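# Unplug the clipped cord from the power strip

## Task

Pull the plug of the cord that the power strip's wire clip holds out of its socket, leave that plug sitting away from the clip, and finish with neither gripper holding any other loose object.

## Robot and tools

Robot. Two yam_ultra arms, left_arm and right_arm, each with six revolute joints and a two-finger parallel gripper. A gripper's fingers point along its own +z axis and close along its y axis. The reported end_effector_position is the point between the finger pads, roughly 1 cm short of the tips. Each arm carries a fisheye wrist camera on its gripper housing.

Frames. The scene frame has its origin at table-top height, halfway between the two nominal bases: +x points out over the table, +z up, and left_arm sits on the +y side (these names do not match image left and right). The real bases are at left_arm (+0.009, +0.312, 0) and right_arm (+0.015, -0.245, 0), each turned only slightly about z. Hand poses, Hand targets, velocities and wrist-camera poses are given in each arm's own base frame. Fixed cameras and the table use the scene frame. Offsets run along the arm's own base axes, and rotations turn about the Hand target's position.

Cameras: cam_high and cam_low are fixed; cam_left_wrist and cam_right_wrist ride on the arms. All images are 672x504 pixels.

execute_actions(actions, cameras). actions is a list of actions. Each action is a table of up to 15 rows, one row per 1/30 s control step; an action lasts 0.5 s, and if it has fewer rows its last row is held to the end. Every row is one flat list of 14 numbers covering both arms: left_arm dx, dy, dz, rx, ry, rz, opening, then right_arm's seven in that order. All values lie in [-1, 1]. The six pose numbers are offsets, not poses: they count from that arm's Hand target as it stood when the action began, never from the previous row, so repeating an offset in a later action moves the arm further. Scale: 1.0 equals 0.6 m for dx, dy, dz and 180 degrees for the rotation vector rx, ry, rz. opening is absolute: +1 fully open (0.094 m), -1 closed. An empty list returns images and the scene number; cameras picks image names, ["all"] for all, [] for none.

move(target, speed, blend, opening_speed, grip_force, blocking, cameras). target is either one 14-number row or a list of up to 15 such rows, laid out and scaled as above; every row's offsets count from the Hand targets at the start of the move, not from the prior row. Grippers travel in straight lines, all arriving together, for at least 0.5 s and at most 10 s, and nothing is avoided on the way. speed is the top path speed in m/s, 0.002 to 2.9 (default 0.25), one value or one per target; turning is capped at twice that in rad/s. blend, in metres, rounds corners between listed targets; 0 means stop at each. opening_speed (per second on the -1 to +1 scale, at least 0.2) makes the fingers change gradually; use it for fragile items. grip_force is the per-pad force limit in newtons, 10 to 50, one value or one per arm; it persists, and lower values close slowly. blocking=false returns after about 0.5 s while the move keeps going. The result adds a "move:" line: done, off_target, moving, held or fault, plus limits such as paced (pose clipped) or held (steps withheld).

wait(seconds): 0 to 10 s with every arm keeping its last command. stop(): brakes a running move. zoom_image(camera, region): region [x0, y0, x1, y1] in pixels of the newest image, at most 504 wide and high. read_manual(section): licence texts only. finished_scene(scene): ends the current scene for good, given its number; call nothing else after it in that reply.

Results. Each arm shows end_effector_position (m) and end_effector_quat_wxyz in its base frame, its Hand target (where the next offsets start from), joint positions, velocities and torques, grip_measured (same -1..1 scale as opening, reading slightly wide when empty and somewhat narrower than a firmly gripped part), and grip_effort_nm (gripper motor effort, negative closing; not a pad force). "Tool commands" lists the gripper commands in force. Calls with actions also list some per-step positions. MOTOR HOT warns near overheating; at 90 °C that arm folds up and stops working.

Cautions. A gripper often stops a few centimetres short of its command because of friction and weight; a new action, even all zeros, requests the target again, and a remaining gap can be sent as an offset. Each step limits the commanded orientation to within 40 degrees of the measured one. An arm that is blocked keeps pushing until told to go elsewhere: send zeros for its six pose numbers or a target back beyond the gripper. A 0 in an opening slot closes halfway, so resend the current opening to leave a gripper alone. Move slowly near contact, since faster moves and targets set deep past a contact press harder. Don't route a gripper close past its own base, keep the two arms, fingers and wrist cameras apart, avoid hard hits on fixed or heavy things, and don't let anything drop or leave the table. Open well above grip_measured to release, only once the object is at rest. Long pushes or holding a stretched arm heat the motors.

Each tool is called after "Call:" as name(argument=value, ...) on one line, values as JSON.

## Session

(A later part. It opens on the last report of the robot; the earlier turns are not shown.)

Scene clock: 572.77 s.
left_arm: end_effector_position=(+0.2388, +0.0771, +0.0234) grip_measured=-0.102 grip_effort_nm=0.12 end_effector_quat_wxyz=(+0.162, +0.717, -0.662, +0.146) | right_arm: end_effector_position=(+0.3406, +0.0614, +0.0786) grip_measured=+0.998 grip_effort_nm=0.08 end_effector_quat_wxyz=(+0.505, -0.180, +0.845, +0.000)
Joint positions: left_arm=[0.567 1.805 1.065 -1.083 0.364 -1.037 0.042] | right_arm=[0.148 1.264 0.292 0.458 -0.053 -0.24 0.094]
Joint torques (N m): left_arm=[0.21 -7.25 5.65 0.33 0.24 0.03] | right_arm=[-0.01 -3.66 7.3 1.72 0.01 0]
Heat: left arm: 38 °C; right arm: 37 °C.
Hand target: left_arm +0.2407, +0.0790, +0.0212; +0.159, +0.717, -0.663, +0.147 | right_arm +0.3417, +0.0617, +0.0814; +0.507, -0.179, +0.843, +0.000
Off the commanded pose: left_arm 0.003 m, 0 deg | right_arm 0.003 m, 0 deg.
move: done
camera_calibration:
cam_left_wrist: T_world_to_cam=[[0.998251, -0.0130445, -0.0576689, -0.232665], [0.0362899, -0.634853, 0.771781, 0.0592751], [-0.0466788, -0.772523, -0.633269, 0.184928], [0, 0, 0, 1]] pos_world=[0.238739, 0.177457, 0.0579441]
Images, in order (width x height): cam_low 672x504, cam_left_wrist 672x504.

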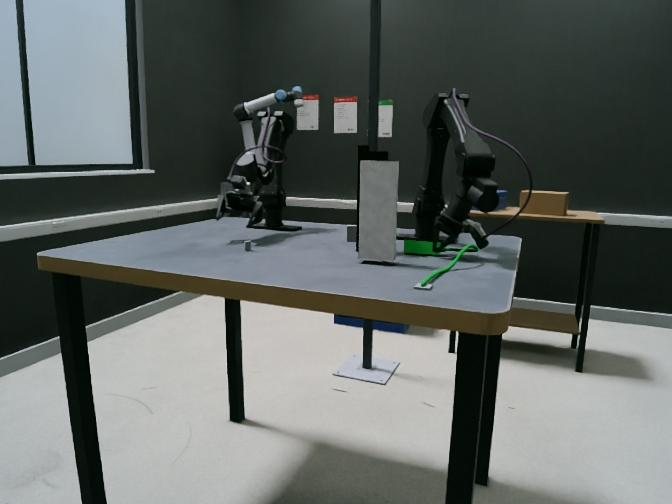

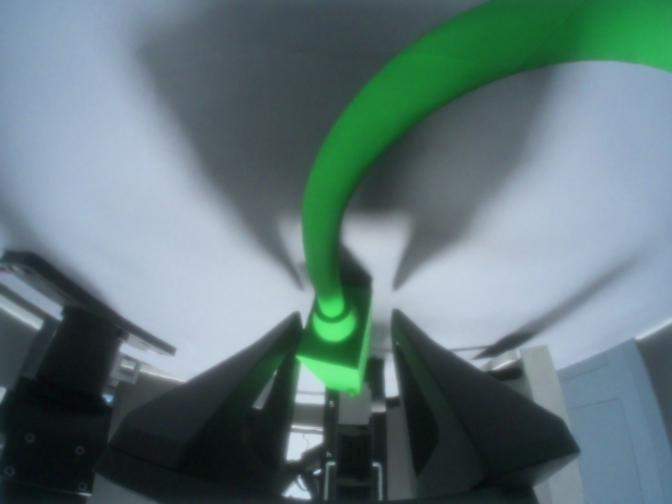

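Call:
move(target=[[0.0, 0.03, 0.2, 0, 0, 0, 0.4, 0, 0, 0, 0, 0, 0, 1]], speed=0.12, cameras=["cam_left_wrist", "cam_low", "cam_high"])

Scene clock: 576.53 s.
left_arm: end_effector_position=(+0.2410, +0.0938, +0.1302) grip_measured=+0.398 grip_effort_nm=0.12 end_effector_quat_wxyz=(+0.175, +0.717, -0.658, +0.147) | right_arm: end_effector_position=(+0.3406, +0.0614, +0.0786) grip_measured=+0.998 grip_effort_nm=0.08 end_effector_quat_wxyz=(+0.505, -0.180, +0.845, +0.000)
Joint positions: left_arm=[0.615 1.759 1.442 -1.55 0.36 -0.987 0.066] | right_arm=[0.148 1.264 0.292 0.458 -0.053 -0.24 0.094]
Joint torques (N m): left_arm=[0.44 -10.35 8.24 -0.03 0.14 0.05] | right_arm=[-0.02 -3.67 7.3 1.72 0.01 0]
Heat: left arm: 38 °C; right arm: 37 °C.
Hand target: left_arm +0.2408, +0.0970, +0.1413; +0.159, +0.717, -0.663, +0.147 | right_arm +0.3417, +0.0617, +0.0814; +0.507, -0.179, +0.843, +0.000
Off the commanded pose: left_arm 0.011 m, 2 deg | right_arm 0.003 m, 0 deg.
move: off_target (left_arm)
camera_calibration:
cam_left_wrist: T_world_to_cam=[[0.99715, -0.0123003, -0.0744409, -0.226156], [0.050921, -0.61833, 0.784267, -0.0193307], [-0.0556758, -0.785822, -0.615941, 0.266732], [0, 0, 0, 1]] pos_world=[0.241346, 0.194869, 0.162616]
Images, in order (width x height): cam_high 672x504, cam_low 672x504, cam_left_wrist 672x504.

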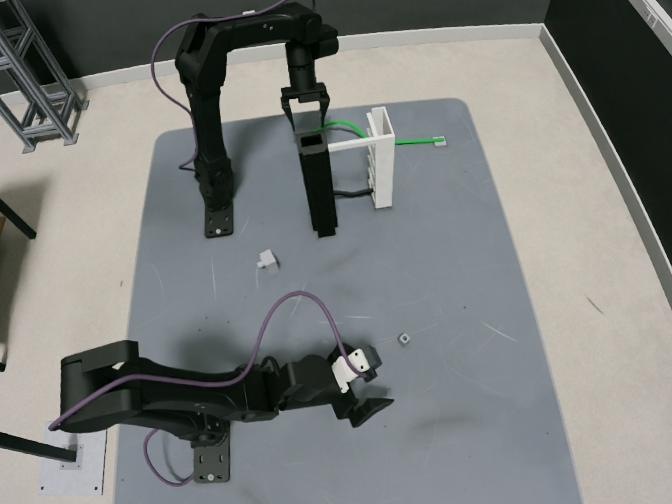

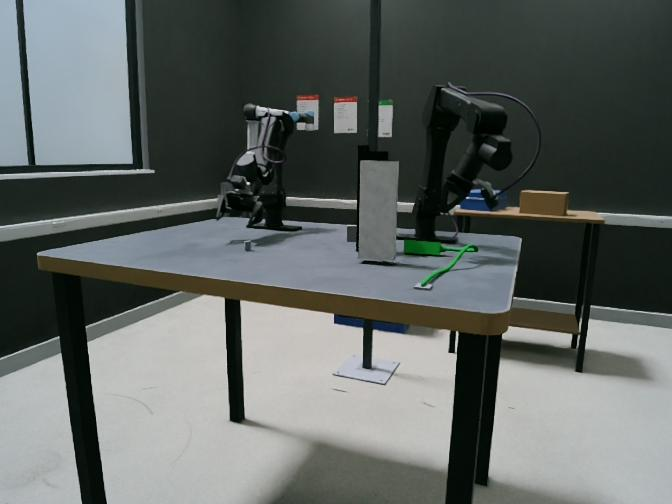

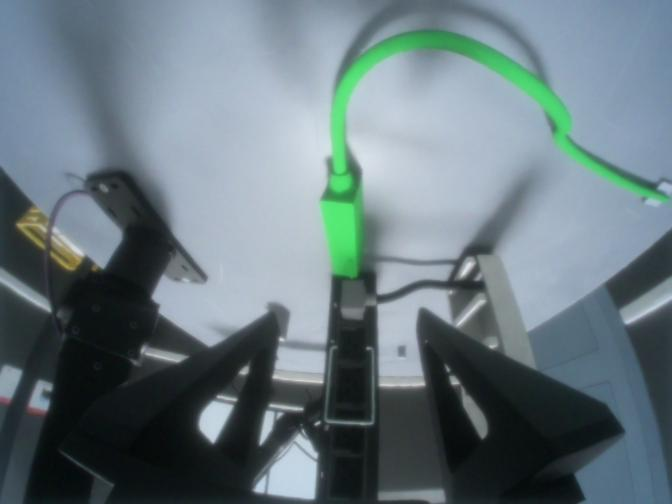

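Call:
finished_scene(scene=1)

The scene is finished: the task was done.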